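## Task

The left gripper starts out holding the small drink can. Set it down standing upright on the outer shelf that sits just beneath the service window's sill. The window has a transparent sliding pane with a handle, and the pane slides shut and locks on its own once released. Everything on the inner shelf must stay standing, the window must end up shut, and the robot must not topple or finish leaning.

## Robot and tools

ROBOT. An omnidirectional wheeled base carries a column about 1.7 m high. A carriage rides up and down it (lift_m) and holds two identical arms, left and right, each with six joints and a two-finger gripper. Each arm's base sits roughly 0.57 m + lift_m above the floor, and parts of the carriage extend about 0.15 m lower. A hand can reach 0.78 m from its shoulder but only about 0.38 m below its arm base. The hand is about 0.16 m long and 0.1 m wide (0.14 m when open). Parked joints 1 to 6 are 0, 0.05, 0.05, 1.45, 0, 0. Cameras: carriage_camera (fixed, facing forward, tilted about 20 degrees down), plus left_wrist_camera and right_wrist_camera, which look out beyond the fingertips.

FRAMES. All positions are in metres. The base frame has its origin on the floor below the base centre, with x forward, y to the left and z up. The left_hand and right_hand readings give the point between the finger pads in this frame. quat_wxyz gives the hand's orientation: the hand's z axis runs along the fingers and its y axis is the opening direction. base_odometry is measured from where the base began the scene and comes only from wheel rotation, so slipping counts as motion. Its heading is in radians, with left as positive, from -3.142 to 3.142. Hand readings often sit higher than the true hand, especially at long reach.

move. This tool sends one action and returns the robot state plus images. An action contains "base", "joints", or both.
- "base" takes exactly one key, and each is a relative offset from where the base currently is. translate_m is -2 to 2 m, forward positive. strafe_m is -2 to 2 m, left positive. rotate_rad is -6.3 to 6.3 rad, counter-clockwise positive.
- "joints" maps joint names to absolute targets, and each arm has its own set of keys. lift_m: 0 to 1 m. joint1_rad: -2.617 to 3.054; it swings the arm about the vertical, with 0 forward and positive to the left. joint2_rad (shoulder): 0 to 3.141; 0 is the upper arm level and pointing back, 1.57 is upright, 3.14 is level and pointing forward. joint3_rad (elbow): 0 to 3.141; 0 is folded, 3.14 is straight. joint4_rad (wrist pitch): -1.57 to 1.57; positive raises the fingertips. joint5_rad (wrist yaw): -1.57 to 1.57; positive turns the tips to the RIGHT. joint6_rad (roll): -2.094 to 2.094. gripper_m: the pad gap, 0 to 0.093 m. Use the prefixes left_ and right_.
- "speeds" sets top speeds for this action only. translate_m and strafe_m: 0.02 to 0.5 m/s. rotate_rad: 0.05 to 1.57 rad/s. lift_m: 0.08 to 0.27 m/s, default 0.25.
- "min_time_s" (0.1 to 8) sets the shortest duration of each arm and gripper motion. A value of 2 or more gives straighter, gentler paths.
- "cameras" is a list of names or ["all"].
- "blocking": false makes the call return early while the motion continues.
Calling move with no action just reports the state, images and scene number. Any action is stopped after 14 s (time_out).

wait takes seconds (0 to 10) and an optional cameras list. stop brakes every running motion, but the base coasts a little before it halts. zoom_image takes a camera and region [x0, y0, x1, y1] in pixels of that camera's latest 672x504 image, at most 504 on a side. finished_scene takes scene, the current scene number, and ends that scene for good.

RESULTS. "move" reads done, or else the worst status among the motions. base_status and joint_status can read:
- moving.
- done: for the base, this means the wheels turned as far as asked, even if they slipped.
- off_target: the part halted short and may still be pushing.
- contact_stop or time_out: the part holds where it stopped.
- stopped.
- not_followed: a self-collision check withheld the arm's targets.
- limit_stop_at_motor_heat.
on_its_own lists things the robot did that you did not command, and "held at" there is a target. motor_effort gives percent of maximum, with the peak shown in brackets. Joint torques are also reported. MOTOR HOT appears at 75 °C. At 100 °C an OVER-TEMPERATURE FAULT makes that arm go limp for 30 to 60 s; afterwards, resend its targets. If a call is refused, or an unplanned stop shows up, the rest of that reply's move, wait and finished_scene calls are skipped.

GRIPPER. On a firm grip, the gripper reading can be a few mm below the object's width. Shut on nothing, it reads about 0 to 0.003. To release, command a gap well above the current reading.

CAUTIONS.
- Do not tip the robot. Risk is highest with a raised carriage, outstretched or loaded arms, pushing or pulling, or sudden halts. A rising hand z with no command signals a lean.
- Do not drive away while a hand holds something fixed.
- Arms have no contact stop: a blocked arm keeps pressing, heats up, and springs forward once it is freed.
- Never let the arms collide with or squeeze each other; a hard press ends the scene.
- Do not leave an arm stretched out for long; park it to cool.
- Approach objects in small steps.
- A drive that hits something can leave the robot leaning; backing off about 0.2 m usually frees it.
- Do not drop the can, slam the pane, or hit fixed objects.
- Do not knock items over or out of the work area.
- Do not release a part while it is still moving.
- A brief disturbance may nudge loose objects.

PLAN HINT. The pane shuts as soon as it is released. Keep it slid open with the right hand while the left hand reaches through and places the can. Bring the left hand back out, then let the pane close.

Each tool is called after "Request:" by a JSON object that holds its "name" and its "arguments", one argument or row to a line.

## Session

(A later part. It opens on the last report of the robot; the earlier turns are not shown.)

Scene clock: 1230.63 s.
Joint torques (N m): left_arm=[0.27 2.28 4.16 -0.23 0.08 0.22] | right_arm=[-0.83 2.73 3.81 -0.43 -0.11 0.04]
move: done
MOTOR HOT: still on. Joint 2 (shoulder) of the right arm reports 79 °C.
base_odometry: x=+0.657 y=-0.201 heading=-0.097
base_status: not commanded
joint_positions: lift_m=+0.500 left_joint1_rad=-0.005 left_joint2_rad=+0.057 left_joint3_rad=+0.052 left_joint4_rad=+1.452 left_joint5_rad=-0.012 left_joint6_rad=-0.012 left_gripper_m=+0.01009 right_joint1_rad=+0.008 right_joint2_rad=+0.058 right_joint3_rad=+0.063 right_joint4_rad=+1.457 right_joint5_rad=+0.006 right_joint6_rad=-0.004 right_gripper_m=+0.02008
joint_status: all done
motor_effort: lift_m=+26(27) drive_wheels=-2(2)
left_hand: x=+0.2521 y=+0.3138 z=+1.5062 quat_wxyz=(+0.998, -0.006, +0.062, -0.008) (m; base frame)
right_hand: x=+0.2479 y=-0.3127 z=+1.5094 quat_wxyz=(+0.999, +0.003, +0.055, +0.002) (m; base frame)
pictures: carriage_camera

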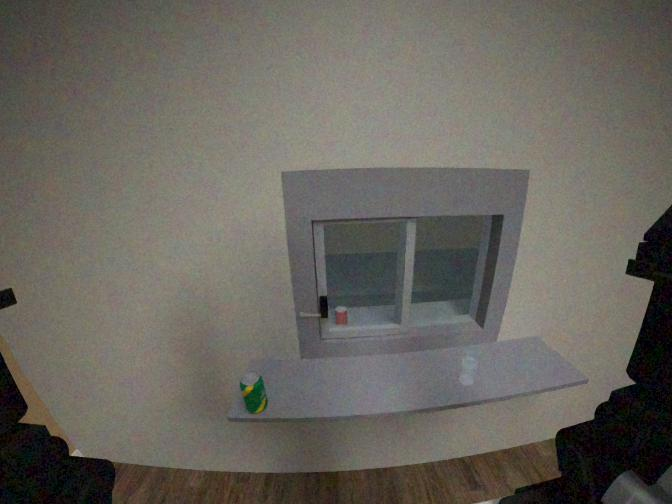

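Request:
{"name": "zoom_image", "arguments": {
  "camera": "carriage_camera",
  "region": [280, 205, 420, 350]
}}

Scaled by 3.476 from the camera's 672x504 image, which has a finer 960x720 frame.

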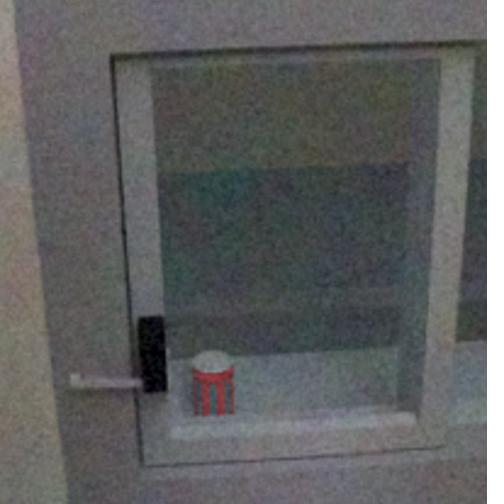

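Request:
{"name": "finished_scene", "arguments": {
  "scene": 1
}}

The scene is finished: the task was done.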